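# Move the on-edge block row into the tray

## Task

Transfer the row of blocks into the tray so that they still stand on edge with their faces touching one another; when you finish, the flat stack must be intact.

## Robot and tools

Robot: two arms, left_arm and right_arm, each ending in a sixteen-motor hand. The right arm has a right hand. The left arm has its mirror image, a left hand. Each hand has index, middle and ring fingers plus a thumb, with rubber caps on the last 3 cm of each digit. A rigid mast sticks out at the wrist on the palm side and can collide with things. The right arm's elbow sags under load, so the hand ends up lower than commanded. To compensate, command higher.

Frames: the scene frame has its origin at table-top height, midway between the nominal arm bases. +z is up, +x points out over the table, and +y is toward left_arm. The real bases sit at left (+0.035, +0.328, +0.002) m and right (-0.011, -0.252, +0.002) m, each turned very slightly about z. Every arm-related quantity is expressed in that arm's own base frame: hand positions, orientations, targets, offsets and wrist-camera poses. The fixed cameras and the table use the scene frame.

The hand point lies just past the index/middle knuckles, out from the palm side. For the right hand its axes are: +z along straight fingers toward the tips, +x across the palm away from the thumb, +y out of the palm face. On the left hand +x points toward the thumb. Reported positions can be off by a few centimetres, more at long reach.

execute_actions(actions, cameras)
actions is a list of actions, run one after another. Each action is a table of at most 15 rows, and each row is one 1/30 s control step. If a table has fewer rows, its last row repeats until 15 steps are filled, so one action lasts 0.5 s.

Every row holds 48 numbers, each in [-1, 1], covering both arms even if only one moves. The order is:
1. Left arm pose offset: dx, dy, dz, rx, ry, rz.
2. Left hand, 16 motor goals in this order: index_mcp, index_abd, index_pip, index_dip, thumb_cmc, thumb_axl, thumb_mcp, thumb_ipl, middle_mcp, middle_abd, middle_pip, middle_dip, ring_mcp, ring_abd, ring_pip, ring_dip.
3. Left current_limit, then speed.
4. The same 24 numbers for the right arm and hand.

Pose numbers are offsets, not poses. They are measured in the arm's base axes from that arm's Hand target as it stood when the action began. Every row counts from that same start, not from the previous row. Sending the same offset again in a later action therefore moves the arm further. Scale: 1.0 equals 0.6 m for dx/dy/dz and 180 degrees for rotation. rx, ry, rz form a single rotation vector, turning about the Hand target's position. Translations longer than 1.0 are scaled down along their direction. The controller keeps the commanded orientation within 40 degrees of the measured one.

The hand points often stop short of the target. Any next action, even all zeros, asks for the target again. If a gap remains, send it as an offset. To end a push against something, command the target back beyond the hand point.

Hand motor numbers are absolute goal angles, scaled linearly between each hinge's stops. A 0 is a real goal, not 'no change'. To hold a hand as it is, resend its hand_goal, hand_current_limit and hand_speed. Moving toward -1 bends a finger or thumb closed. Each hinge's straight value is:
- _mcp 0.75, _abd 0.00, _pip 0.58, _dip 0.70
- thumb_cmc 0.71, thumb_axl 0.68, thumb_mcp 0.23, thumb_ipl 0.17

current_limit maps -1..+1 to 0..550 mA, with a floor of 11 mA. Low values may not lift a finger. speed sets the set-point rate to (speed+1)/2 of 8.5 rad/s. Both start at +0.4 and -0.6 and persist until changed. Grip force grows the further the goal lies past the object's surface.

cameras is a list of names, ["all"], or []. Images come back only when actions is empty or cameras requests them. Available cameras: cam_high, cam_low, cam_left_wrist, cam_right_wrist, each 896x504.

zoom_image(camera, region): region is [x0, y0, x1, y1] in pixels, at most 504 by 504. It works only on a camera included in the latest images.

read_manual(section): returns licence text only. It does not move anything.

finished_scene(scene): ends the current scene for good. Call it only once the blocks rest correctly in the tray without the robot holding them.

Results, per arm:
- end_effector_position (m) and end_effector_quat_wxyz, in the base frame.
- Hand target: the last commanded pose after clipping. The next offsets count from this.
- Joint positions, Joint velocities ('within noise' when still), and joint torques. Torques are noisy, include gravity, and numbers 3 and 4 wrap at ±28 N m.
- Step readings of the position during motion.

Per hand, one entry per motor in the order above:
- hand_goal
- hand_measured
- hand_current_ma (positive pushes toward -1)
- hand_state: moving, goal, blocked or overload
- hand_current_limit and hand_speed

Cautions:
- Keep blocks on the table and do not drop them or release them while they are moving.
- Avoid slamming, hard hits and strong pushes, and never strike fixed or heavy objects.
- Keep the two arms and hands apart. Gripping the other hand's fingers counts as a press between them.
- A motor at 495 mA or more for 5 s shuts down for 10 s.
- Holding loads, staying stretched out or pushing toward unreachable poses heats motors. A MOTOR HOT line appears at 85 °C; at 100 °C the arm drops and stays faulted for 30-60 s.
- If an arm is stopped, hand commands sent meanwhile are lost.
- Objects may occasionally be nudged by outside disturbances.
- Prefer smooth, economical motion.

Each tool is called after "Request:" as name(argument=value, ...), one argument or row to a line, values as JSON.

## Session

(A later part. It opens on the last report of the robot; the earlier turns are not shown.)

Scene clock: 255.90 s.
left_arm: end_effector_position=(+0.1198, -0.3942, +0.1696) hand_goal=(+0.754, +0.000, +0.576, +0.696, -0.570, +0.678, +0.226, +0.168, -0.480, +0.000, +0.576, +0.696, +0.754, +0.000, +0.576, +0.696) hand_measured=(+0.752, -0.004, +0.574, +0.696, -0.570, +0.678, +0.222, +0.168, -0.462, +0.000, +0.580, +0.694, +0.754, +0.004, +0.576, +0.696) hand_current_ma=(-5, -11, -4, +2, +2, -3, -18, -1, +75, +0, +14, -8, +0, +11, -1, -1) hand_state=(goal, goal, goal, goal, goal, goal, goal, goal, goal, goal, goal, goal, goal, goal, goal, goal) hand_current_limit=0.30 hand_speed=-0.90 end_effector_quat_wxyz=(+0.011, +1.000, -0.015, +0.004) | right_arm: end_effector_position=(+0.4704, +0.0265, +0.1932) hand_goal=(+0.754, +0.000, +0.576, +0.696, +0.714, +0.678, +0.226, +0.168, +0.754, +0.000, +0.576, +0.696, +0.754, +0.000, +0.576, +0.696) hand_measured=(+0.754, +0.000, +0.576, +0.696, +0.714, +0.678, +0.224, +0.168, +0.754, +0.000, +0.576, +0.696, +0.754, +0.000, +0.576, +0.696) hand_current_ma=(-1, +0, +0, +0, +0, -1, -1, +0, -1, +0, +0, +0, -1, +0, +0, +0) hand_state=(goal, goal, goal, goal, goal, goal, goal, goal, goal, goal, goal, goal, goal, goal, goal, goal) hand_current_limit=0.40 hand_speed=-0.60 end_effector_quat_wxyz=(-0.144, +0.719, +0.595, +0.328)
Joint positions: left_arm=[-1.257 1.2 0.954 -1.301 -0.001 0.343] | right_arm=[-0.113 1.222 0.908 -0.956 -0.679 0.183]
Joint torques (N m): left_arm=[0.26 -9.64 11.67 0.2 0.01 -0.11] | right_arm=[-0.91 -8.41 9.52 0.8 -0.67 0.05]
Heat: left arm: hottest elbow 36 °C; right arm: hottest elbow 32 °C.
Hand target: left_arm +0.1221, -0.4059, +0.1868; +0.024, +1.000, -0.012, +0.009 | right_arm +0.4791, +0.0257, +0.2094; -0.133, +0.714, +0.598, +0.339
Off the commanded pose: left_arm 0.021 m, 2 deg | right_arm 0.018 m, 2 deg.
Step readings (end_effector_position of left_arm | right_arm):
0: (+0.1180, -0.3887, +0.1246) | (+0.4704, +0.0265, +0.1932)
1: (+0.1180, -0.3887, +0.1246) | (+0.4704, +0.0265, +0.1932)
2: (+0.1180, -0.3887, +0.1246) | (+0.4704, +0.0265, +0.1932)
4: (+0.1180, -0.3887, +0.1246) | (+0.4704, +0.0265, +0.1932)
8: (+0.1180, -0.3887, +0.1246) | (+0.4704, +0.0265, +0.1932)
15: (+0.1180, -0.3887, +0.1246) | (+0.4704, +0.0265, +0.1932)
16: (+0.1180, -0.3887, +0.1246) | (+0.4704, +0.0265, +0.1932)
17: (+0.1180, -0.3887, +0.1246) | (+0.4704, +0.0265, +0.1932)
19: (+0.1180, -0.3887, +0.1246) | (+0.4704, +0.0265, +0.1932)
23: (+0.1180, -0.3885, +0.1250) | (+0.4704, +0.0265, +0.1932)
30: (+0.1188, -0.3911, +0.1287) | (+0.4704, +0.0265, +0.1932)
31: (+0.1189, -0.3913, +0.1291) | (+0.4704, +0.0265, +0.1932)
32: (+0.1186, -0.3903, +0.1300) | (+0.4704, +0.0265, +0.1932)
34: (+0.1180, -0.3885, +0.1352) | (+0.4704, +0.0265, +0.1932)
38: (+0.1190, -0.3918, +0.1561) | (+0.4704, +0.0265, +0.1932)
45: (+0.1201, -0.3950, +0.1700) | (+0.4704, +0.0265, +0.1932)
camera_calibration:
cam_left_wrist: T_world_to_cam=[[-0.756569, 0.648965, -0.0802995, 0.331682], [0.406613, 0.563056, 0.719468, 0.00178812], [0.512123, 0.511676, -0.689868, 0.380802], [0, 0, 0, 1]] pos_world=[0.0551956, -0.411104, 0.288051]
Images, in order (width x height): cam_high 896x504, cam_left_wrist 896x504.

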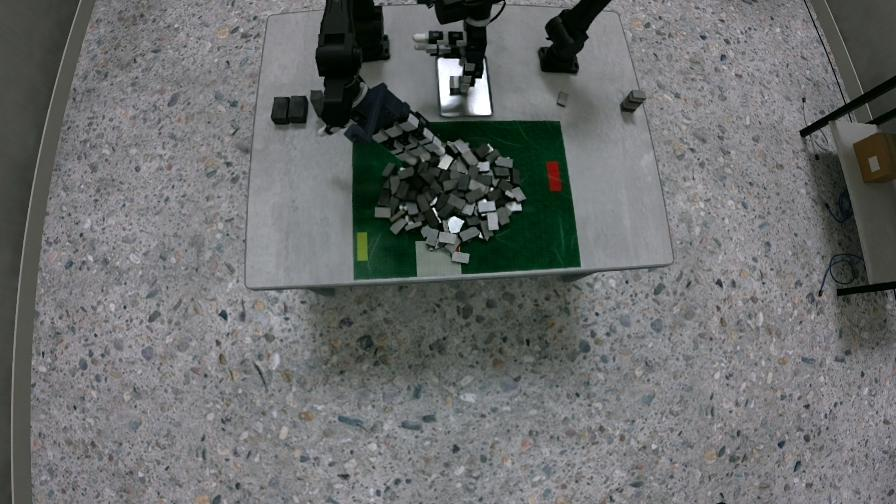

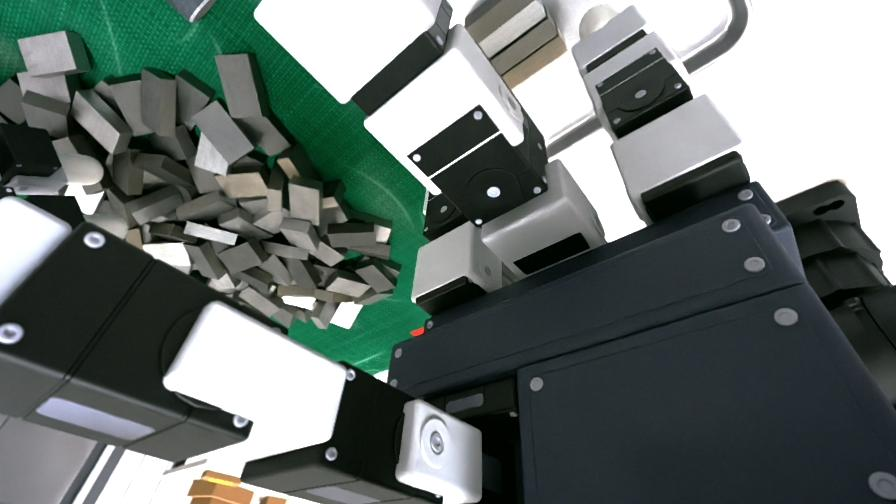

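Request:
execute_actions(
  actions=[
    [[0.02,0.07,0.005,0.0157,0.0052,-0.0286,0.754,0,0.576,0.696,-0.57,0.678,0.226,0.168,-0.48,0,0.576,0.696,0.754,0,0.576,0.696,0.3,-0.9,0,0,0,0,0,0,0.754,0,0.576,0.696,0.714,0.678,0.226,0.168,0.754,0,0.576,0.696,0.754,0,0.576,0.696,0.4,-0.6]],
    [[0.0267,0.0833,0.005,0,0,-0.0286,0.754,0,0.576,0.696,-0.57,0.678,0.226,0.168,-0.48,0,0.576,0.696,0.754,0,0.576,0.696,0.3,-0.9,0,0,0,0,0,0,0.754,0,0.576,0.696,0.714,0.678,0.226,0.168,0.754,0,0.576,0.696,0.754,0,0.576,0.696,0.4,-0.6]],
    [[0.0527,0.14,0,0,0,-0.0286,0.754,0,0.576,0.696,-0.57,0.678,0.226,0.168,-0.48,0,0.576,0.696,0.754,0,0.576,0.696,0.3,-0.9,0,0,0,0,0,0,0.754,0,0.576,0.696,0.714,0.678,0.226,0.168,0.754,0,0.576,0.696,0.754,0,0.576,0.696,0.4,-0.6]],
    [[0.009,0.15,0,0,0,-0.0286,0.754,0,0.576,0.696,-0.57,0.678,0.226,0.168,-0.48,0,0.576,0.696,0.754,0,0.576,0.696,0.3,-0.9,0,0,0,0,0,0,0.754,0,0.576,0.696,0.714,0.678,0.226,0.168,0.754,0,0.576,0.696,0.754,0,0.576,0.696,0.4,-0.6]],
    [[-0.0775,0.0677,-0.01,0,0,0,0.754,0,0.576,0.696,-0.57,0.678,0.226,0.168,-0.48,0,0.576,0.696,0.754,0,0.576,0.696,0.3,-0.9,0,0,0,0,0,0,0.754,0,0.576,0.696,0.714,0.678,0.226,0.168,0.754,0,0.576,0.696,0.754,0,0.576,0.696,0.4,-0.6]],
    [[0,0,-0.015,0,0,0,0.754,0,0.576,0.696,-0.57,0.678,0.226,0.168,-0.48,0,0.576,0.696,0.754,0,0.576,0.696,0.3,-0.9,0,0,0,0,0,0,0.754,0,0.576,0.696,0.714,0.678,0.226,0.168,0.754,0,0.576,0.696,0.754,0,0.576,0.696,0.4,-0.6]],
  ],
  cameras=["cam_left_wrist","cam_right_wrist"],
)

Request:
zoom_image(
  camera="cam_left_wrist",
  region=[440, 0, 640, 150],
)

Request:
zoom_image(
  camera="cam_right_wrist",
  region=[60, 0, 200, 120],
)

Scene clock: 259.53 s.
left_arm: end_effector_position=(+0.1406, -0.1001, +0.1796) hand_goal=(+0.754, +0.000, +0.576, +0.696, -0.570, +0.678, +0.226, +0.168, -0.480, +0.000, +0.576, +0.696, +0.754, +0.000, +0.576, +0.696) hand_measured=(+0.752, -0.002, +0.574, +0.696, -0.570, +0.678, +0.222, +0.168, -0.464, +0.000, +0.580, +0.694, +0.752, +0.002, +0.576, +0.696) hand_current_ma=(-10, -6, -4, +2, +0, -3, -18, -1, +72, -1, +14, -8, -8, +5, -1, -1) hand_state=(goal, goal, goal, goal, goal, goal, goal, goal, goal, goal, goal, goal, goal, goal, goal, goal) hand_current_limit=0.30 hand_speed=-0.90 end_effector_quat_wxyz=(-0.001, +0.982, -0.187, -0.004) | right_arm: end_effector_position=(+0.4704, +0.0265, +0.1932) hand_goal=(+0.754, +0.000, +0.576, +0.696, +0.714, +0.678, +0.226, +0.168, +0.754, +0.000, +0.576, +0.696, +0.754, +0.000, +0.576, +0.696) hand_measured=(+0.754, +0.000, +0.576, +0.696, +0.714, +0.678, +0.224, +0.168, +0.754, +0.000, +0.576, +0.696, +0.754, +0.000, +0.576, +0.696) hand_current_ma=(-1, +0, +0, +0, +0, -1, -1, +0, -1, +0, +0, +0, -1, +0, +0, +0) hand_state=(goal, goal, goal, goal, goal, goal, goal, goal, goal, goal, goal, goal, goal, goal, goal, goal) hand_current_limit=0.40 hand_speed=-0.60 end_effector_quat_wxyz=(-0.144, +0.719, +0.595, +0.328)
Joint positions: left_arm=[-0.084 0.685 0.697 -1.591 -0.002 1.864] | right_arm=[-0.113 1.222 0.908 -0.956 -0.679 0.183]
Joint torques (N m): left_arm=[1.32 -2.43 7.87 0.72 0.37 0.19] | right_arm=[-0.85 -8.41 9.51 0.79 -0.67 0.04]
Heat: left arm: hottest elbow 36 °C; right arm: hottest elbow 32 °C.
Hand target: left_arm +0.1406, -0.0992, +0.1778; +0.000, +0.982, -0.190, +0.000 | right_arm +0.4791, +0.0257, +0.2094; -0.133, +0.714, +0.598, +0.339
Off the commanded pose: left_arm 0.002 m, 1 deg | right_arm 0.018 m, 2 deg.
Step readings (end_effector_position of left_arm | right_arm):
0: (+0.1198, -0.3942, +0.1696) | (+0.4704, +0.0265, +0.1932)
1: (+0.1197, -0.3939, +0.1695) | (+0.4704, +0.0265, +0.1932)
2: (+0.1194, -0.3924, +0.1693) | (+0.4704, +0.0265, +0.1932)
4: (+0.1212, -0.3848, +0.1699) | (+0.4704, +0.0265, +0.1932)
8: (+0.1330, -0.3692, +0.1790) | (+0.4704, +0.0265, +0.1932)
15: (+0.1346, -0.3622, +0.1844) | (+0.4704, +0.0265, +0.1932)
16: (+0.1342, -0.3621, +0.1844) | (+0.4704, +0.0265, +0.1932)
17: (+0.1348, -0.3606, +0.1846) | (+0.4704, +0.0265, +0.1932)
19: (+0.1388, -0.3518, +0.1854) | (+0.4704, +0.0265, +0.1932)
23: (+0.1531, -0.3261, +0.1905) | (+0.4704, +0.0265, +0.1932)
30: (+0.1539, -0.3184, +0.1969) | (+0.4704, +0.0265, +0.1932)
31: (+0.1535, -0.3179, +0.1966) | (+0.4704, +0.0265, +0.1932)
32: (+0.1538, -0.3150, +0.1957) | (+0.4704, +0.0265, +0.1932)
34: (+0.1621, -0.2961, +0.1911) | (+0.4704, +0.0265, +0.1932)
38: (+0.1829, -0.2503, +0.1877) | (+0.4704, +0.0265, +0.1932)
45: (+0.1875, -0.2329, +0.1939) | (+0.4704, +0.0265, +0.1932)
46: (+0.1872, -0.2319, +0.1939) | (+0.4704, +0.0265, +0.1932)
47: (+0.1868, -0.2283, +0.1932) | (+0.4704, +0.0265, +0.1932)
49: (+0.1905, -0.2085, +0.1900) | (+0.4704, +0.0265, +0.1932)
53: (+0.1963, -0.1649, +0.1885) | (+0.4704, +0.0265, +0.1932)
60: (+0.1947, -0.1435, +0.1934) | (+0.4704, +0.0265, +0.1932)
61: (+0.1936, -0.1426, +0.1935) | (+0.4704, +0.0265, +0.1932)
62: (+0.1915, -0.1403, +0.1928) | (+0.4704, +0.0265, +0.1932)
64: (+0.1820, -0.1322, +0.1887) | (+0.4704, +0.0265, +0.1932)
68: (+0.1581, -0.1146, +0.1830) | (+0.4704, +0.0265, +0.1932)
75: (+0.1481, -0.1027, +0.1871) | (+0.4704, +0.0265, +0.1932)
76: (+0.1476, -0.1022, +0.1871) | (+0.4704, +0.0265, +0.1932)
77: (+0.1472, -0.1017, +0.1871) | (+0.4704, +0.0265, +0.1932)
79: (+0.1456, -0.1011, +0.1854) | (+0.4704, +0.0265, +0.1932)
83: (+0.1417, -0.1004, +0.1807) | (+0.4704, +0.0265, +0.1932)
90: (+0.1403, -0.1002, +0.1796) | (+0.4704, +0.0265, +0.1932)
camera_calibration:
cam_left_wrist: T_world_to_cam=[[-0.490832, 0.869622, -0.0533106, 0.137249], [0.579643, 0.371619, 0.725199, -0.223902], [0.65046, 0.32505, -0.686473, 0.187894], [0, 0, 0, 1]] pos_world=[0.0749318, -0.0972233, 0.298675]
cam_right_wrist: T_world_to_cam=[[0.547288, -0.723738, -0.420332, -0.120057], [-0.76201, -0.638599, 0.107388, 0.314637], [-0.346145, 0.261525, -0.900993, 0.458626], [0, 0, 0, 1]] pos_world=[0.464213, -0.00590528, 0.328967]
Images, in order (width x height): cam_left_wrist 896x504, cam_right_wrist 896x504.

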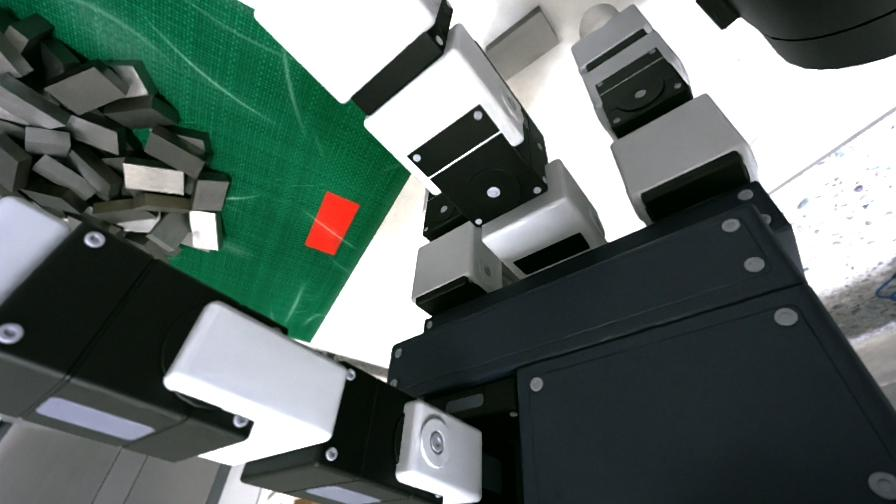

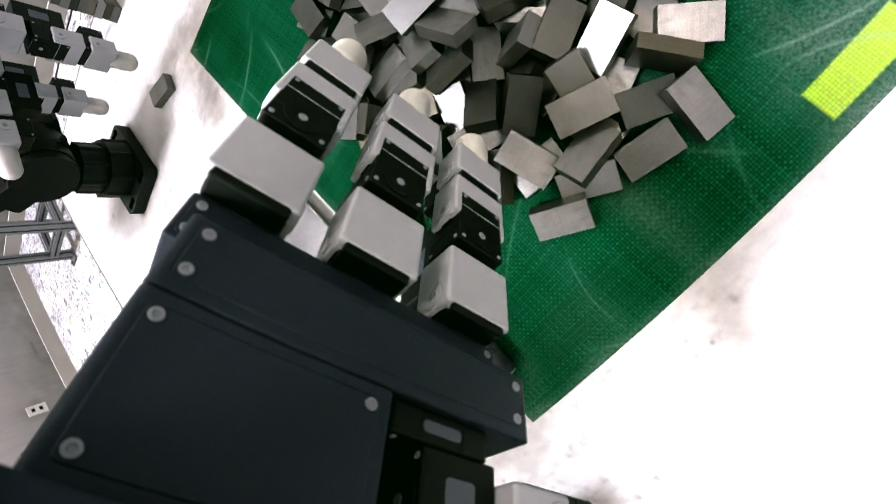

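Scaled by 2.520.

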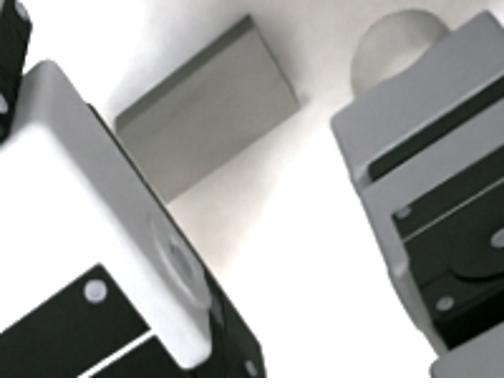

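Scaled by 3.600.

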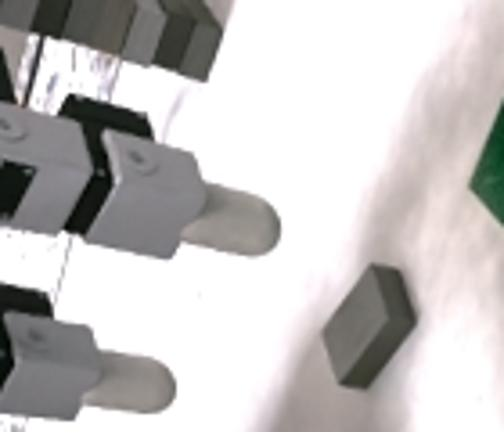

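Request:
execute_actions(
  actions=[
    [[-0.0015,-0.0047,-0.055,0,0,0,0.754,-0.05,0.576,0.696,-0.57,0.678,0.226,0.168,-0.48,0,0.576,0.696,0.754,0.05,0.576,0.696,0.3,-0.9,0,0,0,0,0,0,0.754,0,0.576,0.696,0.714,0.678,0.226,0.168,0.754,0,0.576,0.696,0.754,0,0.576,0.696,0.4,-0.6]],
  ],
  cameras=["cam_left_wrist","cam_right_wrist"],
)

Request:
zoom_image(
  camera="cam_left_wrist",
  region=[480, 0, 640, 120],
)

Request:
zoom_image(
  camera="cam_right_wrist",
  region=[100, 30, 200, 120],
)

Scene clock: 260.80 s.
left_arm: end_effector_position=(+0.1392, -0.1005, +0.1467) hand_goal=(+0.754, -0.050, +0.576, +0.696, -0.570, +0.678, +0.226, +0.168, -0.480, +0.000, +0.576, +0.696, +0.754, +0.050, +0.576, +0.696) hand_measured=(+0.752, -0.046, +0.574, +0.696, -0.570, +0.678, +0.222, +0.168, -0.464, +0.000, +0.580, +0.694, +0.752, +0.046, +0.576, +0.696) hand_current_ma=(-10, +11, -4, +2, +0, -3, -18, -1, +72, -1, +14, -8, -8, -12, -1, -1) hand_state=(goal, goal, goal, goal, goal, goal, goal, goal, goal, goal, goal, goal, goal, goal, goal, goal) hand_current_limit=0.30 hand_speed=-0.90 end_effector_quat_wxyz=(+0.000, +0.982, -0.189, -0.003) | right_arm: end_effector_position=(+0.4704, +0.0265, +0.1932) hand_goal=(+0.754, +0.000, +0.576, +0.696, +0.714, +0.678, +0.226, +0.168, +0.754, +0.000, +0.576, +0.696, +0.754, +0.000, +0.576, +0.696) hand_measured=(+0.754, +0.000, +0.576, +0.696, +0.714, +0.678, +0.224, +0.168, +0.754, +0.000, +0.576, +0.696, +0.754, +0.000, +0.576, +0.696) hand_current_ma=(-1, +0, +0, +0, +0, -1, -1, +0, -1, +0, +0, +0, -1, +0, +0, +0) hand_state=(goal, goal, goal, goal, goal, goal, goal, goal, goal, goal, goal, goal, goal, goal, goal, goal) hand_current_limit=0.40 hand_speed=-0.60 end_effector_quat_wxyz=(-0.144, +0.719, +0.595, +0.328)
Joint positions: left_arm=[-0.086 0.682 0.609 -1.504 -0.001 1.865] | right_arm=[-0.113 1.222 0.908 -0.956 -0.679 0.183]
Joint torques (N m): left_arm=[-0.09 -2.02 8.02 0.7 0.4 -0.01] | right_arm=[-0.85 -8.35 9.52 0.81 -0.67 0.05]
Heat: left arm: hottest elbow 36 °C; right arm: hottest elbow 32 °C.
Hand target: left_arm +0.1397, -0.1021, +0.1448; +0.000, +0.982, -0.190, +0.000 | right_arm +0.4791, +0.0257, +0.2094; -0.133, +0.714, +0.598, +0.339
Off the commanded pose: left_arm 0.003 m, 0 deg | right_arm 0.018 m, 2 deg.
Step readings (end_effector_position of left_arm | right_arm):
0: (+0.1405, -0.1001, +0.1796) | (+0.4704, +0.0265, +0.1932)
1: (+0.1405, -0.1002, +0.1792) | (+0.4704, +0.0265, +0.1932)
2: (+0.1413, -0.1002, +0.1775) | (+0.4704, +0.0265, +0.1932)
4: (+0.1417, -0.1003, +0.1683) | (+0.4704, +0.0265, +0.1932)
8: (+0.1366, -0.0999, +0.1503) | (+0.4704, +0.0265, +0.1932)
15: (+0.1387, -0.1004, +0.1467) | (+0.4704, +0.0265, +0.1932)
camera_calibration:
cam_left_wrist: T_world_to_cam=[[-0.488005, 0.871066, -0.0556309, 0.135207], [0.578644, 0.370579, 0.726527, -0.199297], [0.653469, 0.322359, -0.684882, 0.165371], [0, 0, 0, 1]] pos_world=[0.073239, -0.0972274, 0.265576]
cam_right_wrist: T_world_to_cam=[[0.547288, -0.723738, -0.420332, -0.120057], [-0.76201, -0.638599, 0.107388, 0.314637], [-0.346145, 0.261525, -0.900993, 0.458626], [0, 0, 0, 1]] pos_world=[0.464213, -0.00590528, 0.328967]
Images, in order (width x height): cam_left_wrist 896x504, cam_right_wrist 896x504.

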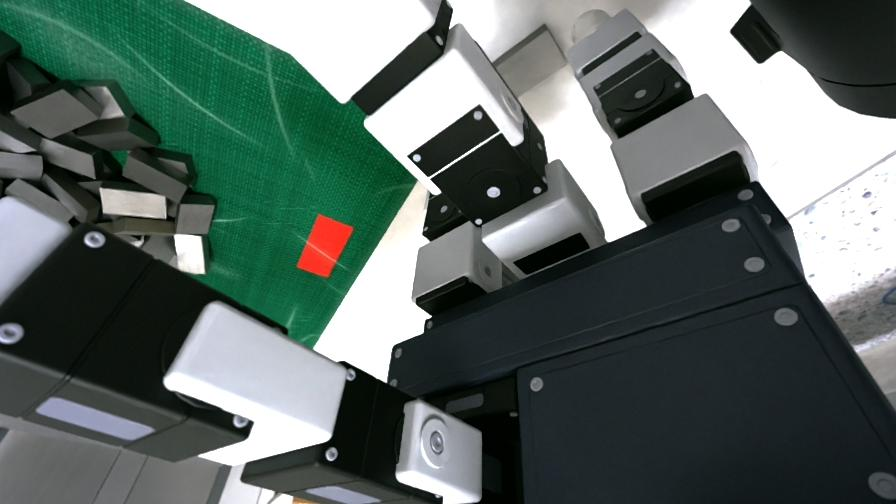

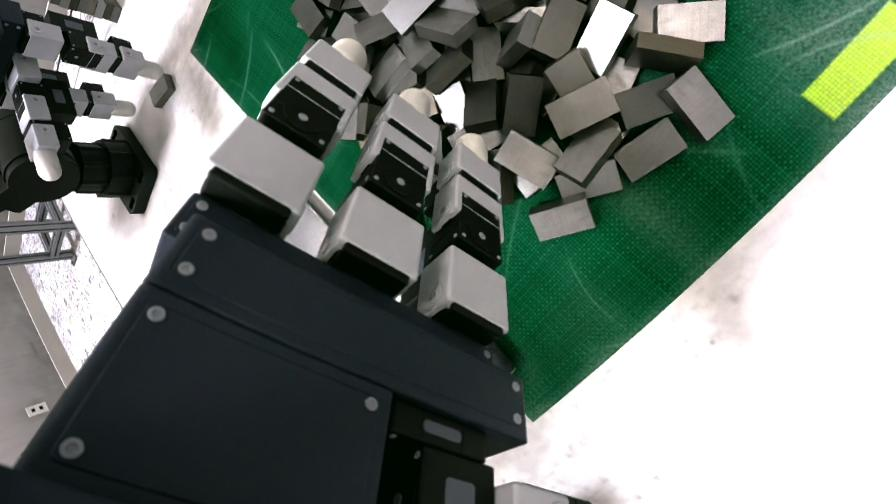

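Scaled by 3.150.

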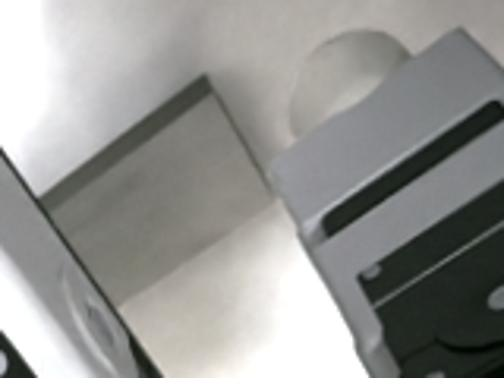

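Scaled by 5.040.

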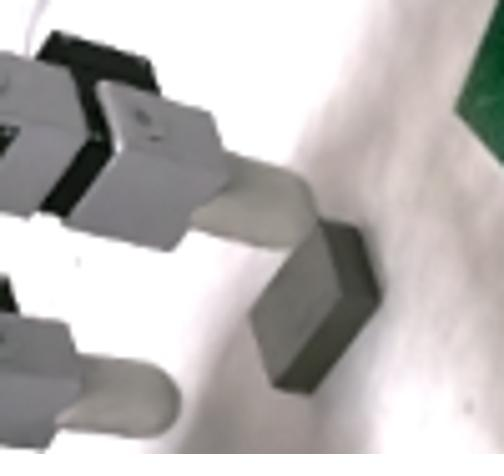

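Request:
execute_actions(
  actions=[],
  cameras=["cam_left_wrist","cam_low"],
)

Request:
zoom_image(
  camera="cam_left_wrist",
  region=[380, 60, 580, 260],
)

Scene clock: 261.47 s.
left_arm: end_effector_position=(+0.1392, -0.1005, +0.1467) hand_goal=(+0.754, -0.050, +0.576, +0.696, -0.570, +0.678, +0.226, +0.168, -0.480, +0.000, +0.576, +0.696, +0.754, +0.050, +0.576, +0.696) hand_measured=(+0.752, -0.046, +0.574, +0.696, -0.570, +0.678, +0.222, +0.168, -0.464, +0.000, +0.580, +0.694, +0.752, +0.046, +0.576, +0.696) hand_current_ma=(-10, +11, -4, +2, +0, -3, -18, -1, +72, -1, +14, -8, -8, -12, -1, -1) hand_state=(goal, goal, goal, goal, goal, goal, goal, goal, goal, goal, goal, goal, goal, goal, goal, goal) hand_current_limit=0.30 hand_speed=-0.90 end_effector_quat_wxyz=(+0.000, +0.982, -0.189, -0.003) | right_arm: end_effector_position=(+0.4704, +0.0265, +0.1932) hand_goal=(+0.754, +0.000, +0.576, +0.696, +0.714, +0.678, +0.226, +0.168, +0.754, +0.000, +0.576, +0.696, +0.754, +0.000, +0.576, +0.696) hand_measured=(+0.754, +0.000, +0.576, +0.696, +0.714, +0.678, +0.224, +0.168, +0.754, +0.000, +0.576, +0.696, +0.754, +0.000, +0.576, +0.696) hand_current_ma=(-1, +0, +0, +0, +0, -1, -1, +0, -1, +0, +0, +0, -1, +0, +0, +0) hand_state=(goal, goal, goal, goal, goal, goal, goal, goal, goal, goal, goal, goal, goal, goal, goal, goal) hand_current_limit=0.40 hand_speed=-0.60 end_effector_quat_wxyz=(-0.144, +0.719, +0.595, +0.328)
Joint positions: left_arm=[-0.086 0.682 0.609 -1.504 -0.001 1.865] | right_arm=[-0.113 1.222 0.908 -0.956 -0.679 0.183]
Joint velocities: within noise
Joint torques (N m): left_arm=[0.5 -2.26 7.91 0.73 0.39 -0.03] | right_arm=[-0.85 -8.47 9.51 0.8 -0.67 0.04]
Heat: left arm: hottest elbow 36 °C; right arm: hottest elbow 32 °C.
Hand target: left_arm +0.1397, -0.1021, +0.1448; +0.000, +0.982, -0.190, +0.000 | right_arm +0.4791, +0.0257, +0.2094; -0.133, +0.714, +0.598, +0.339
Off the commanded pose: left_arm 0.003 m, 0 deg | right_arm 0.018 m, 2 deg.
camera_calibration:
cam_left_wrist: T_world_to_cam=[[-0.488005, 0.871066, -0.0556309, 0.135207], [0.578644, 0.370579, 0.726527, -0.199297], [0.653469, 0.322359, -0.684882, 0.165371], [0, 0, 0, 1]] pos_world=[0.073239, -0.0972274, 0.265576]
Images, in order (width x height): cam_low 896x504, cam_left_wrist 896x504.

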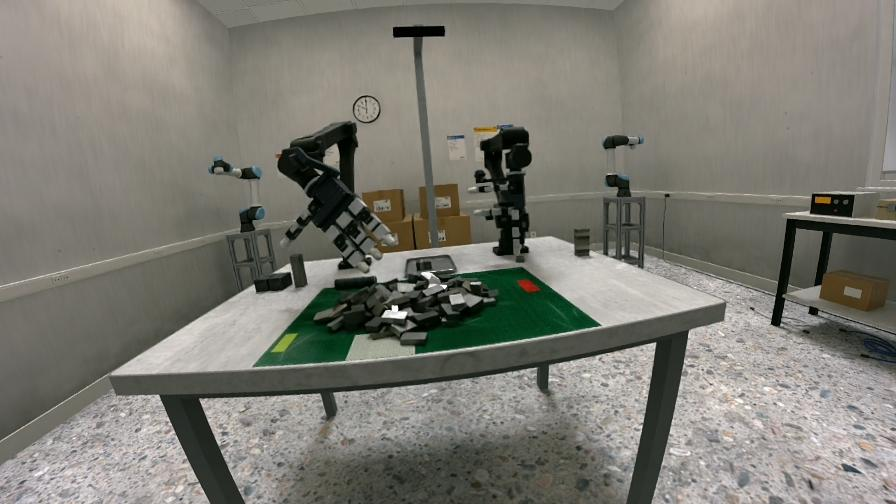

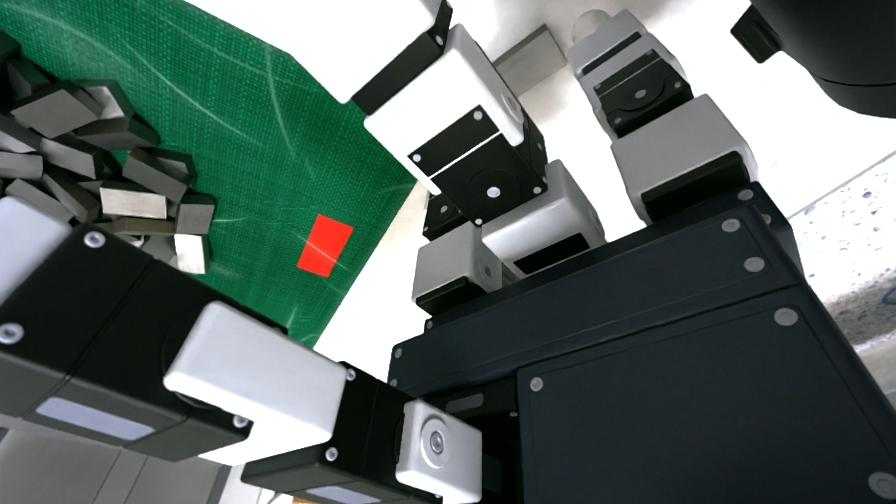

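Scaled by 2.520.

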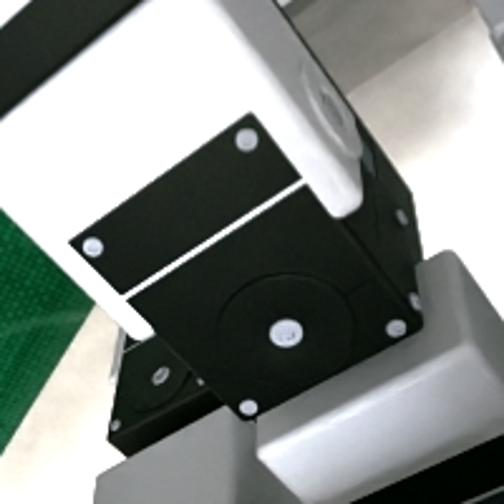

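Request:
zoom_image(
  camera="cam_left_wrist",
  region=[480, 0, 640, 120],
)

Scaled by 3.150.

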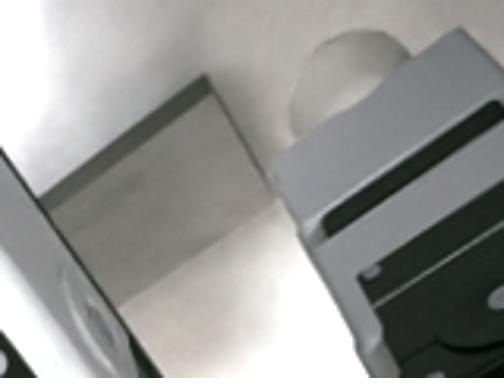

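Request:
execute_actions(
  actions=[
    [[-0.0007,-0.0016,-0.025,0,0,0,0.754,-0.05,0.576,0.696,-0.57,0.678,0.226,0.168,-0.48,0,0.576,0.696,0.754,0.05,0.576,0.696,0.3,-0.9,0,0,0,0,0,0,0.754,0,0.576,0.696,0.714,0.678,0.226,0.168,0.754,0,0.576,0.696,0.754,0,0.576,0.696,0.4,-0.6]],
    [[-0.0007,-0.0016,-0.0222,0,0,0,0.754,-0.05,0.576,0.696,-0.57,0.678,0.226,0.168,-0.48,0,0.576,0.696,0.754,0.05,0.576,0.696,0.3,-0.9,0,0,0,0,0,0,0.754,0,0.576,0.696,0.714,0.678,0.226,0.168,0.754,0,0.576,0.696,0.754,0,0.576,0.696,0.4,-0.6]],
  ],
  cameras=["cam_left_wrist"],
)

Request:
zoom_image(
  camera="cam_left_wrist",
  region=[440, 0, 640, 120],
)

Scene clock: 263.10 s.
left_arm: end_effector_position=(+0.1383, -0.1024, +0.1201) hand_goal=(+0.754, -0.050, +0.576, +0.696, -0.570, +0.678, +0.226, +0.168, -0.480, +0.000, +0.576, +0.696, +0.754, +0.050, +0.576, +0.696) hand_measured=(+0.752, -0.046, +0.574, +0.696, -0.570, +0.678, +0.222, +0.168, -0.464, +0.000, +0.580, +0.694, +0.752, +0.046, +0.576, +0.696) hand_current_ma=(-10, +11, -4, +2, +0, -3, -18, -1, +72, -1, +14, -8, -8, -12, -1, -1) hand_state=(goal, goal, goal, goal, goal, goal, goal, goal, goal, goal, goal, goal, goal, goal, goal, goal) hand_current_limit=0.30 hand_speed=-0.90 end_effector_quat_wxyz=(-0.001, +0.981, -0.192, +0.003) | right_arm: end_effector_position=(+0.4704, +0.0265, +0.1932) hand_goal=(+0.754, +0.000, +0.576, +0.696, +0.714, +0.678, +0.226, +0.168, +0.754, +0.000, +0.576, +0.696, +0.754, +0.000, +0.576, +0.696) hand_measured=(+0.754, +0.000, +0.576, +0.696, +0.714, +0.678, +0.224, +0.168, +0.754, +0.000, +0.576, +0.696, +0.754, +0.000, +0.576, +0.696) hand_current_ma=(-1, +0, +0, +0, +0, -1, -1, +0, -1, +0, +0, +0, -1, +0, +0, +0) hand_state=(goal, goal, goal, goal, goal, goal, goal, goal, goal, goal, goal, goal, goal, goal, goal, goal) hand_current_limit=0.40 hand_speed=-0.60 end_effector_quat_wxyz=(-0.144, +0.719, +0.595, +0.328)
Joint positions: left_arm=[-0.099 0.682 0.54 -1.422 -0.001 1.859] | right_arm=[-0.113 1.222 0.908 -0.956 -0.679 0.183]
Joint torques (N m): left_arm=[0.56 -1.32 7.88 0.68 0.39 -0.12] | right_arm=[-0.85 -8.41 9.51 0.8 -0.67 0.04]
Heat: left arm: hottest elbow 35 °C; right arm: hottest elbow 32 °C.
Hand target: left_arm +0.1390, -0.1040, +0.1166; +0.000, +0.982, -0.190, +0.000 | right_arm +0.4791, +0.0257, +0.2094; -0.133, +0.714, +0.598, +0.339
Off the commanded pose: left_arm 0.004 m, 0 deg | right_arm 0.018 m, 2 deg.
Step readings (end_effector_position of left_arm | right_arm):
0: (+0.1392, -0.1005, +0.1467) | (+0.4704, +0.0265, +0.1932)
1: (+0.1393, -0.1005, +0.1467) | (+0.4704, +0.0265, +0.1932)
2: (+0.1397, -0.1006, +0.1460) | (+0.4704, +0.0265, +0.1932)
4: (+0.1402, -0.1007, +0.1422) | (+0.4704, +0.0265, +0.1932)
8: (+0.1378, -0.1009, +0.1342) | (+0.4704, +0.0265, +0.1932)
15: (+0.1383, -0.1013, +0.1326) | (+0.4704, +0.0265, +0.1932)
16: (+0.1384, -0.1014, +0.1325) | (+0.4704, +0.0265, +0.1932)
17: (+0.1389, -0.1015, +0.1319) | (+0.4704, +0.0265, +0.1932)
19: (+0.1395, -0.1017, +0.1286) | (+0.4704, +0.0265, +0.1932)
23: (+0.1372, -0.1019, +0.1215) | (+0.4704, +0.0265, +0.1932)
30: (+0.1380, -0.1024, +0.1201) | (+0.4704, +0.0265, +0.1932)
camera_calibration:
cam_left_wrist: T_world_to_cam=[[-0.480632, 0.874712, -0.062226, 0.135085], [0.573482, 0.367209, 0.732308, -0.179104], [0.663409, 0.316285, -0.678124, 0.145578], [0, 0, 0, 1]] pos_world=[0.0710614, -0.0984365, 0.238285]
Images, in order (width x height): cam_left_wrist 896x504.

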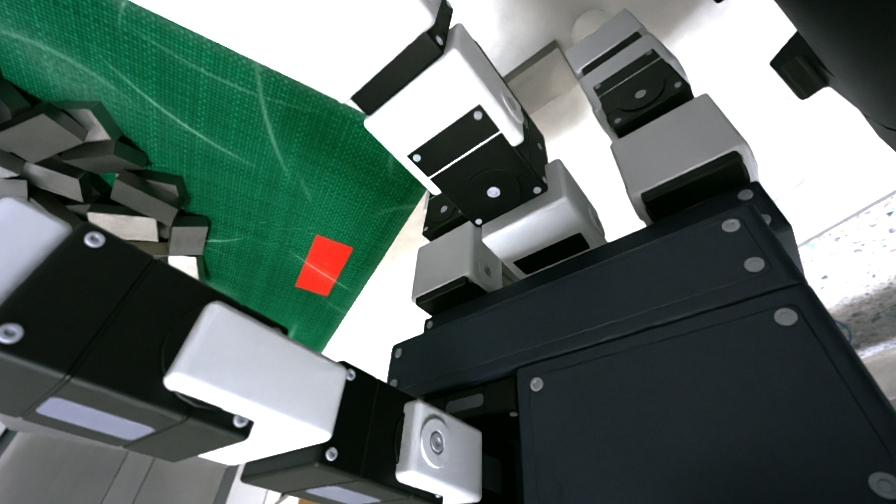

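Scaled by 2.520.

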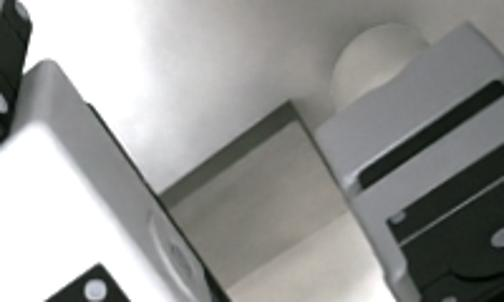

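Request:
execute_actions(
  actions=[
    [[0,0,0.0025,0,0,0,0.754,-0.24,0.576,0.696,-0.57,0.678,0.226,0.168,-0.48,0,0.576,0.696,0.754,0.24,0.576,0.696,0.05,-0.92,0,0,0,0,0,0,0.754,0,0.576,0.696,0.714,0.678,0.226,0.168,0.754,0,0.576,0.696,0.754,0,0.576,0.696,0.4,-0.6]],
  ],
  cameras=["cam_left_wrist"],
)

Request:
zoom_image(
  camera="cam_left_wrist",
  region=[440, 0, 640, 120],
)

Scene clock: 264.13 s.
left_arm: end_effector_position=(+0.1383, -0.1024, +0.1200) hand_goal=(+0.754, -0.240, +0.576, +0.696, -0.570, +0.678, +0.226, +0.168, -0.480, +0.000, +0.576, +0.696, +0.754, +0.240, +0.576, +0.696) hand_measured=(+0.752, -0.158, +0.574, +0.696, -0.570, +0.678, +0.222, +0.168, -0.464, +0.000, +0.580, +0.694, +0.752, +0.138, +0.576, +0.696) hand_current_ma=(-10, +289, -4, +2, +0, -3, -18, -1, +72, -1, +14, -8, -8, -289, -1, -1) hand_state=(goal, blocked, goal, goal, goal, goal, goal, goal, goal, goal, goal, goal, goal, blocked, goal, goal) hand_current_limit=0.05 hand_speed=-0.92 end_effector_quat_wxyz=(-0.001, +0.981, -0.192, +0.003) | right_arm: end_effector_position=(+0.4704, +0.0265, +0.1932) hand_goal=(+0.754, +0.000, +0.576, +0.696, +0.714, +0.678, +0.226, +0.168, +0.754, +0.000, +0.576, +0.696, +0.754, +0.000, +0.576, +0.696) hand_measured=(+0.754, +0.000, +0.576, +0.696, +0.714, +0.678, +0.224, +0.168, +0.754, +0.000, +0.576, +0.696, +0.754, +0.000, +0.576, +0.696) hand_current_ma=(-1, +0, +0, +0, +0, -1, -1, +0, -1, +0, +0, +0, -1, +0, +0, +0) hand_state=(goal, goal, goal, goal, goal, goal, goal, goal, goal, goal, goal, goal, goal, goal, goal, goal) hand_current_limit=0.40 hand_speed=-0.60 end_effector_quat_wxyz=(-0.144, +0.719, +0.595, +0.328)
Joint positions: left_arm=[-0.099 0.683 0.54 -1.422 -0.001 1.859] | right_arm=[-0.113 1.222 0.908 -0.956 -0.679 0.183]
Joint torques (N m): left_arm=[0.38 -1.49 8.1 0.62 0.36 -0.1] | right_arm=[-0.85 -8.35 9.48 0.81 -0.67 0.04]
Heat: left arm: hottest elbow 35 °C; right arm: hottest elbow 32 °C.
Hand target: left_arm +0.1389, -0.1041, +0.1180; +0.000, +0.982, -0.190, +0.000 | right_arm +0.4791, +0.0257, +0.2094; -0.133, +0.714, +0.598, +0.339
Off the commanded pose: left_arm 0.003 m, 0 deg | right_arm 0.018 m, 2 deg.
Step readings (end_effector_position of left_arm | right_arm):
0: (+0.1383, -0.1024, +0.1201) | (+0.4704, +0.0265, +0.1932)
1: (+0.1383, -0.1024, +0.1201) | (+0.4704, +0.0265, +0.1932)
2: (+0.1383, -0.1024, +0.1201) | (+0.4704, +0.0265, +0.1932)
4: (+0.1383, -0.1024, +0.1201) | (+0.4704, +0.0265, +0.1932)
8: (+0.1383, -0.1024, +0.1201) | (+0.4704, +0.0265, +0.1932)
15: (+0.1383, -0.1024, +0.1200) | (+0.4704, +0.0265, +0.1932)
camera_calibration:
cam_left_wrist: T_world_to_cam=[[-0.480718, 0.874695, -0.0617951, 0.135122], [0.573966, 0.367153, 0.731957, -0.17908], [0.662928, 0.316396, -0.678543, 0.145688], [0, 0, 0, 1]] pos_world=[0.0711605, -0.0985363, 0.238284]
Images, in order (width x height): cam_left_wrist 896x504.

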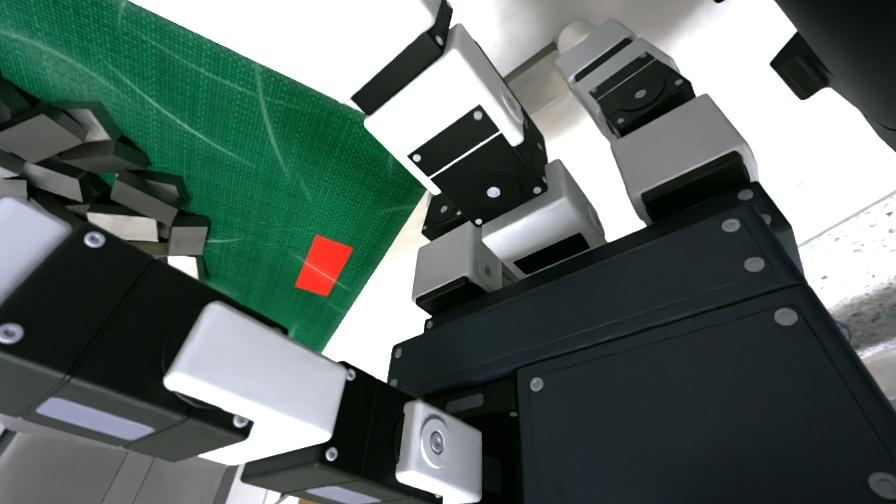

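Scaled by 2.520.

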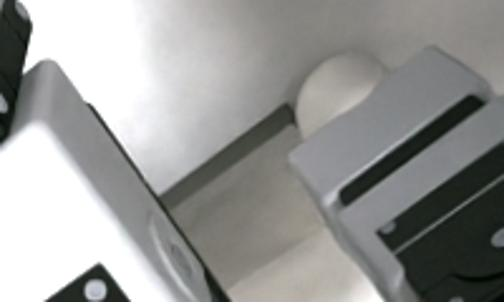

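Request:
execute_actions(
  actions=[
    [[0.0289,-0.0029,0.0321,-0.0017,-0.0174,0,0.754,-0.24,0.576,0.696,-0.57,0.678,0.226,0.168,-0.48,0,0.576,0.696,0.754,0.24,0.576,0.696,0.05,-0.92,0,0,0,0,0,0,0.754,0,0.576,0.696,0.714,0.678,0.226,0.168,0.754,0,0.576,0.696,0.754,0,0.576,0.696,0.4,-0.6]],
    [[0.002,0,0.025,-0.0003,-0.003,0,0.754,-0.24,0.576,0.696,-0.57,0.678,0.226,0.168,-0.48,0,0.576,0.696,0.754,0.24,0.576,0.696,0.05,-0.92,0,0,0,0,0,0,0.754,0,0.576,0.696,0.714,0.678,0.226,0.168,0.754,0,0.576,0.696,0.754,0,0.576,0.696,0.4,-0.6]],
  ],
  cameras=["cam_left_wrist"],
)

Request:
zoom_image(
  camera="cam_left_wrist",
  region=[440, 0, 640, 120],
)

Scene clock: 265.57 s.
left_arm: end_effector_position=(+0.1455, -0.1032, +0.1328) hand_goal=(+0.754, -0.240, +0.576, +0.696, -0.570, +0.678, +0.226, +0.168, -0.480, +0.000, +0.576, +0.696, +0.754, +0.240, +0.576, +0.696) hand_measured=(+0.752, -0.160, +0.574, +0.696, -0.570, +0.678, +0.222, +0.168, -0.464, +0.000, +0.580, +0.694, +0.752, +0.138, +0.576, +0.696) hand_current_ma=(-7, +289, -4, +2, +0, -3, -18, -1, +72, -1, +14, -8, -8, -289, -1, -1) hand_state=(goal, blocked, goal, goal, goal, goal, goal, goal, goal, goal, goal, goal, goal, blocked, goal, goal) hand_current_limit=0.05 hand_speed=-0.92 end_effector_quat_wxyz=(-0.002, +0.981, -0.192, +0.013) | right_arm: end_effector_position=(+0.4704, +0.0265, +0.1932) hand_goal=(+0.754, +0.000, +0.576, +0.696, +0.714, +0.678, +0.226, +0.168, +0.754, +0.000, +0.576, +0.696, +0.754, +0.000, +0.576, +0.696) hand_measured=(+0.754, +0.000, +0.576, +0.696, +0.714, +0.678, +0.224, +0.168, +0.754, +0.000, +0.576, +0.696, +0.754, +0.000, +0.576, +0.696) hand_current_ma=(-1, +0, +0, +0, +0, -1, -1, +0, -1, +0, +0, +0, -1, +0, +0, +0) hand_state=(goal, goal, goal, goal, goal, goal, goal, goal, goal, goal, goal, goal, goal, goal, goal, goal) hand_current_limit=0.40 hand_speed=-0.60 end_effector_quat_wxyz=(-0.144, +0.719, +0.595, +0.328)
Joint positions: left_arm=[-0.1 0.684 0.574 -1.434 -0.001 1.859] | right_arm=[-0.113 1.222 0.908 -0.956 -0.679 0.183]
Joint torques (N m): left_arm=[0.38 -2.32 12.29 -0.08 0.36 -0.1] | right_arm=[-0.91 -8.35 9.51 0.81 -0.67 0.04]
Heat: left arm: hottest elbow 36 °C; right arm: hottest elbow 32 °C.
Hand target: left_arm +0.1575, -0.1058, +0.1523; -0.003, +0.981, -0.190, +0.032 | right_arm +0.4791, +0.0257, +0.2094; -0.133, +0.714, +0.598, +0.339
Off the commanded pose: left_arm 0.023 m, 2 deg | right_arm 0.018 m, 2 deg.
Step readings (end_effector_position of left_arm | right_arm):
0: (+0.1383, -0.1024, +0.1200) | (+0.4704, +0.0265, +0.1932)
1: (+0.1383, -0.1024, +0.1200) | (+0.4704, +0.0265, +0.1932)
2: (+0.1383, -0.1024, +0.1200) | (+0.4704, +0.0265, +0.1932)
4: (+0.1383, -0.1024, +0.1200) | (+0.4704, +0.0265, +0.1932)
8: (+0.1384, -0.1025, +0.1199) | (+0.4704, +0.0265, +0.1932)
15: (+0.1384, -0.1025, +0.1199) | (+0.4704, +0.0265, +0.1932)
16: (+0.1384, -0.1025, +0.1199) | (+0.4704, +0.0265, +0.1932)
17: (+0.1387, -0.1025, +0.1203) | (+0.4704, +0.0265, +0.1932)
19: (+0.1402, -0.1026, +0.1226) | (+0.4704, +0.0265, +0.1932)
23: (+0.1442, -0.1031, +0.1299) | (+0.4704, +0.0265, +0.1932)
30: (+0.1456, -0.1032, +0.1328) | (+0.4704, +0.0265, +0.1932)
camera_calibration:
cam_left_wrist: T_world_to_cam=[[-0.47926, 0.874566, -0.0737809, 0.141346], [0.558336, 0.368665, 0.7432, -0.191232], [0.677179, 0.314992, -0.664988, 0.145792], [0, 0, 0, 1]] pos_world=[0.0757861, -0.0990388, 0.249503]
Images, in order (width x height): cam_left_wrist 896x504.

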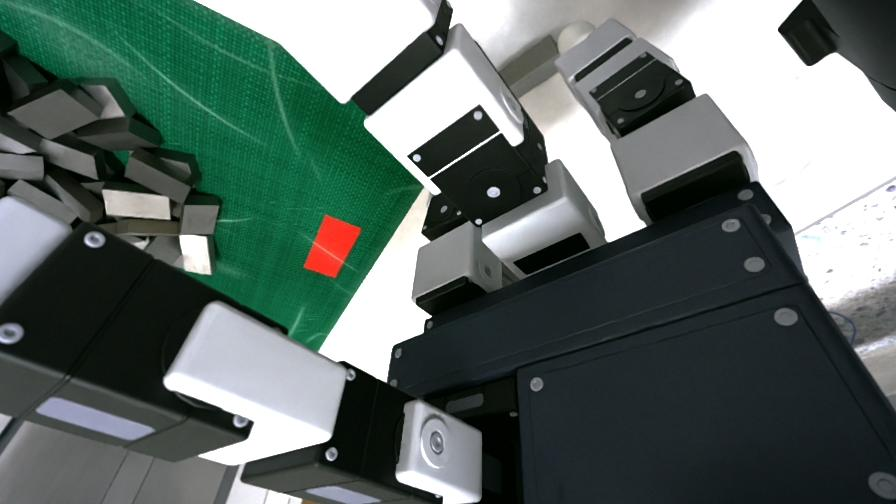

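Scaled by 2.520.

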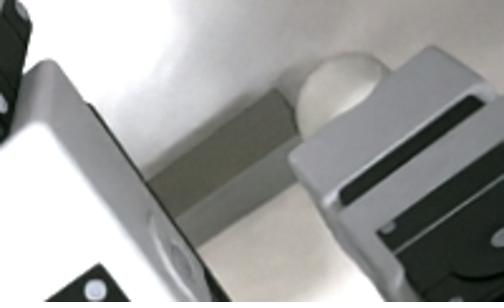

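Request:
execute_actions(
  actions=[
    [[-0.0162,0.0047,-0.0405,0.002,0.02,0,0.754,-0.24,0.576,0.696,-0.57,0.678,0.226,0.168,-0.48,0,0.576,0.696,0.754,0.24,0.576,0.696,0.05,-0.92,0,0,0,0,0,0,0.754,0,0.576,0.696,0.714,0.678,0.226,0.168,0.754,0,0.576,0.696,0.754,0,0.576,0.696,0.4,-0.6]],
  ],
  cameras=["cam_left_wrist"],
)

Request:
zoom_image(
  camera="cam_left_wrist",
  region=[440, 0, 640, 120],
)

Scene clock: 267.10 s.
left_arm: end_effector_position=(+0.1457, -0.1040, +0.1299) hand_goal=(+0.754, -0.240, +0.576, +0.696, -0.570, +0.678, +0.226, +0.168, -0.480, +0.000, +0.576, +0.696, +0.754, +0.240, +0.576, +0.696) hand_measured=(+0.740, -0.162, +0.570, +0.694, -0.570, +0.678, +0.222, +0.168, -0.464, +0.000, +0.580, +0.694, +0.752, +0.138, +0.576, +0.696) hand_current_ma=(-58, +289, -24, -7, +0, -3, -18, -1, +72, -1, +14, -8, -5, -289, -1, -1) hand_state=(goal, blocked, goal, goal, goal, goal, goal, goal, goal, goal, goal, goal, goal, blocked, goal, goal) hand_current_limit=0.05 hand_speed=-0.92 end_effector_quat_wxyz=(+0.001, +0.981, -0.192, +0.002) | right_arm: end_effector_position=(+0.4704, +0.0265, +0.1932) hand_goal=(+0.754, +0.000, +0.576, +0.696, +0.714, +0.678, +0.226, +0.168, +0.754, +0.000, +0.576, +0.696, +0.754, +0.000, +0.576, +0.696) hand_measured=(+0.754, +0.000, +0.576, +0.696, +0.714, +0.678, +0.224, +0.168, +0.754, +0.000, +0.576, +0.696, +0.754, +0.000, +0.576, +0.696) hand_current_ma=(-1, +0, +0, +0, +0, -1, -1, +0, -1, +0, +0, +0, -1, +0, +0, +0) hand_state=(goal, goal, goal, goal, goal, goal, goal, goal, goal, goal, goal, goal, goal, goal, goal, goal) hand_current_limit=0.40 hand_speed=-0.60 end_effector_quat_wxyz=(-0.144, +0.719, +0.595, +0.328)
Joint positions: left_arm=[-0.1 0.708 0.574 -1.433 0.003 1.859] | right_arm=[-0.113 1.222 0.908 -0.956 -0.679 0.183]
Joint torques (N m): left_arm=[0.97 -1.61 8.25 0.62 0.17 0.05] | right_arm=[-0.91 -8.47 9.48 0.79 -0.67 0.04]
Heat: left arm: hottest elbow 36 °C; right arm: hottest elbow 32 °C.
Hand target: left_arm +0.1477, -0.1030, +0.1280; +0.000, +0.982, -0.190, +0.000 | right_arm +0.4791, +0.0257, +0.2094; -0.133, +0.714, +0.598, +0.339
Off the commanded pose: left_arm 0.003 m, 0 deg | right_arm 0.018 m, 2 deg.
Step readings (end_effector_position of left_arm | right_arm):
0: (+0.1455, -0.1032, +0.1328) | (+0.4704, +0.0265, +0.1932)
1: (+0.1455, -0.1032, +0.1328) | (+0.4704, +0.0265, +0.1932)
2: (+0.1455, -0.1032, +0.1327) | (+0.4704, +0.0265, +0.1932)
4: (+0.1454, -0.1035, +0.1323) | (+0.4704, +0.0265, +0.1932)
8: (+0.1455, -0.1039, +0.1306) | (+0.4704, +0.0265, +0.1932)
15: (+0.1457, -0.1040, +0.1300) | (+0.4704, +0.0265, +0.1932)
camera_calibration:
cam_left_wrist: T_world_to_cam=[[-0.480852, 0.874452, -0.0641442, 0.140976], [0.575687, 0.37005, 0.729142, -0.189555], [0.661336, 0.313683, -0.68135, 0.148268], [0, 0, 0, 1]] pos_world=[0.0788577, -0.0996412, 0.248277]
Images, in order (width x height): cam_left_wrist 896x504.

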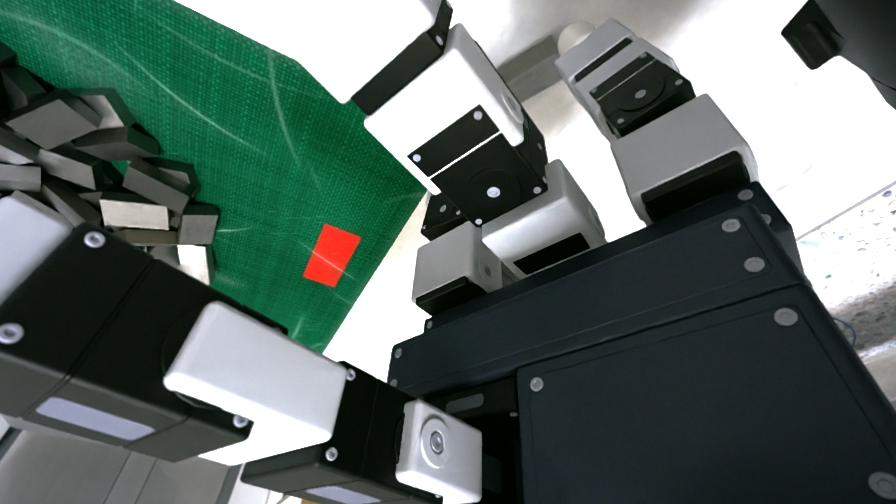

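Scaled by 2.520.

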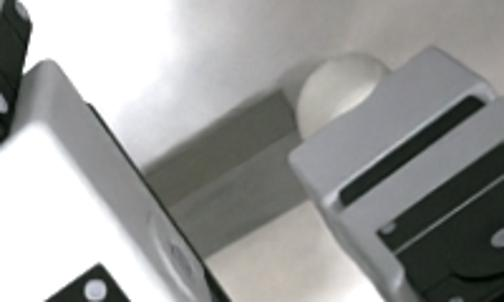

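Request:
execute_actions(
  actions=[
    [[-0.0015,-0.004,0,0,0,0,0.754,-0.15,0.576,0.696,-0.57,0.678,0.226,0.168,-0.48,0,0.576,0.696,0.754,0.13,0.576,0.696,0.05,-0.96,0,0,0,0,0,0,0.754,0,0.576,0.696,0.714,0.678,0.226,0.168,0.754,0,0.576,0.696,0.754,0,0.576,0.696,0.4,-0.6]],
    [[0,0,0,0,0,0,0.754,-0.11,0.576,0.696,-0.57,0.678,0.226,0.168,-0.48,0,0.576,0.696,0.754,0.10,0.576,0.696,0.05,-0.96,0,0,0,0,0,0,0.754,0,0.576,0.696,0.714,0.678,0.226,0.168,0.754,0,0.576,0.696,0.754,0,0.576,0.696,0.4,-0.6]],
  ],
  cameras=["cam_left_wrist"],
)

Request:
zoom_image(
  camera="cam_left_wrist",
  region=[440, 0, 640, 120],
)

Scene clock: 268.53 s.
left_arm: end_effector_position=(+0.1456, -0.1044, +0.1298) hand_goal=(+0.754, -0.110, +0.576, +0.696, -0.570, +0.678, +0.226, +0.168, -0.480, +0.000, +0.576, +0.696, +0.754, +0.100, +0.576, +0.696) hand_measured=(+0.748, -0.112, +0.572, +0.694, -0.570, +0.678, +0.222, +0.168, -0.464, +0.000, +0.580, +0.694, +0.752, +0.104, +0.576, +0.696) hand_current_ma=(-24, -9, -12, -7, +0, -3, -18, -1, +72, -1, +14, -8, -5, +10, -1, -1) hand_state=(goal, goal, goal, goal, goal, goal, goal, goal, goal, goal, goal, goal, goal, goal, goal, goal) hand_current_limit=0.05 hand_speed=-0.96 end_effector_quat_wxyz=(+0.001, +0.981, -0.193, +0.002) | right_arm: end_effector_position=(+0.4704, +0.0265, +0.1932) hand_goal=(+0.754, +0.000, +0.576, +0.696, +0.714, +0.678, +0.226, +0.168, +0.754, +0.000, +0.576, +0.696, +0.754, +0.000, +0.576, +0.696) hand_measured=(+0.754, +0.000, +0.576, +0.696, +0.714, +0.678, +0.224, +0.168, +0.754, +0.000, +0.576, +0.696, +0.754, +0.000, +0.576, +0.696) hand_current_ma=(-1, +0, +0, +0, +0, -1, -1, +0, -1, +0, +0, +0, -1, +0, +0, +0) hand_state=(goal, goal, goal, goal, goal, goal, goal, goal, goal, goal, goal, goal, goal, goal, goal, goal) hand_current_limit=0.40 hand_speed=-0.60 end_effector_quat_wxyz=(-0.144, +0.719, +0.595, +0.328)
Joint positions: left_arm=[-0.103 0.708 0.574 -1.433 0.002 1.856] | right_arm=[-0.113 1.222 0.908 -0.956 -0.679 0.183]
Joint torques (N m): left_arm=[0.32 -1.9 8.2 0.57 0.2 -0.11] | right_arm=[-0.85 -8.41 9.48 0.81 -0.67 0.05]
Heat: left arm: hottest elbow 36 °C; right arm: hottest elbow 32 °C.
Hand target: left_arm +0.1468, -0.1054, +0.1280; +0.000, +0.982, -0.190, +0.000 | right_arm +0.4791, +0.0257, +0.2094; -0.133, +0.714, +0.598, +0.339
Off the commanded pose: left_arm 0.002 m, 0 deg | right_arm 0.018 m, 2 deg.
Step readings (end_effector_position of left_arm | right_arm):
0: (+0.1457, -0.1040, +0.1299) | (+0.4704, +0.0265, +0.1932)
1: (+0.1457, -0.1040, +0.1299) | (+0.4704, +0.0265, +0.1932)
2: (+0.1457, -0.1040, +0.1299) | (+0.4704, +0.0265, +0.1932)
4: (+0.1457, -0.1040, +0.1299) | (+0.4704, +0.0265, +0.1932)
8: (+0.1455, -0.1043, +0.1299) | (+0.4704, +0.0265, +0.1932)
15: (+0.1455, -0.1045, +0.1299) | (+0.4704, +0.0265, +0.1932)
16: (+0.1455, -0.1044, +0.1299) | (+0.4704, +0.0265, +0.1932)
17: (+0.1455, -0.1044, +0.1298) | (+0.4704, +0.0265, +0.1932)
19: (+0.1455, -0.1044, +0.1298) | (+0.4704, +0.0265, +0.1932)
23: (+0.1456, -0.1044, +0.1298) | (+0.4704, +0.0265, +0.1932)
30: (+0.1456, -0.1044, +0.1298) | (+0.4704, +0.0265, +0.1932)
camera_calibration:
cam_left_wrist: T_world_to_cam=[[-0.480183, 0.874865, -0.0635223, 0.141058], [0.575951, 0.369082, 0.729424, -0.189407], [0.661592, 0.313671, -0.681107, 0.148376], [0, 0, 0, 1]] pos_world=[0.0786586, -0.100041, 0.248178]
Images, in order (width x height): cam_left_wrist 896x504.

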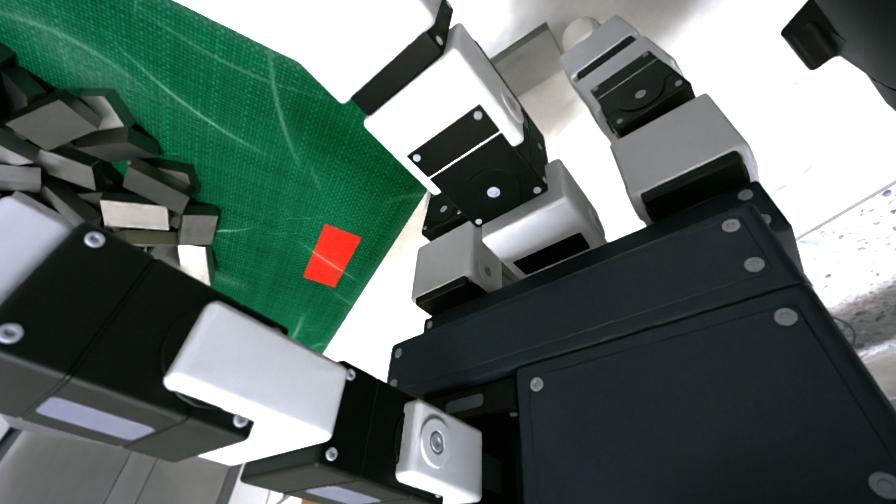

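Scaled by 2.520.

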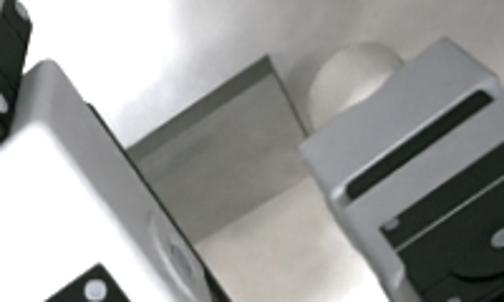

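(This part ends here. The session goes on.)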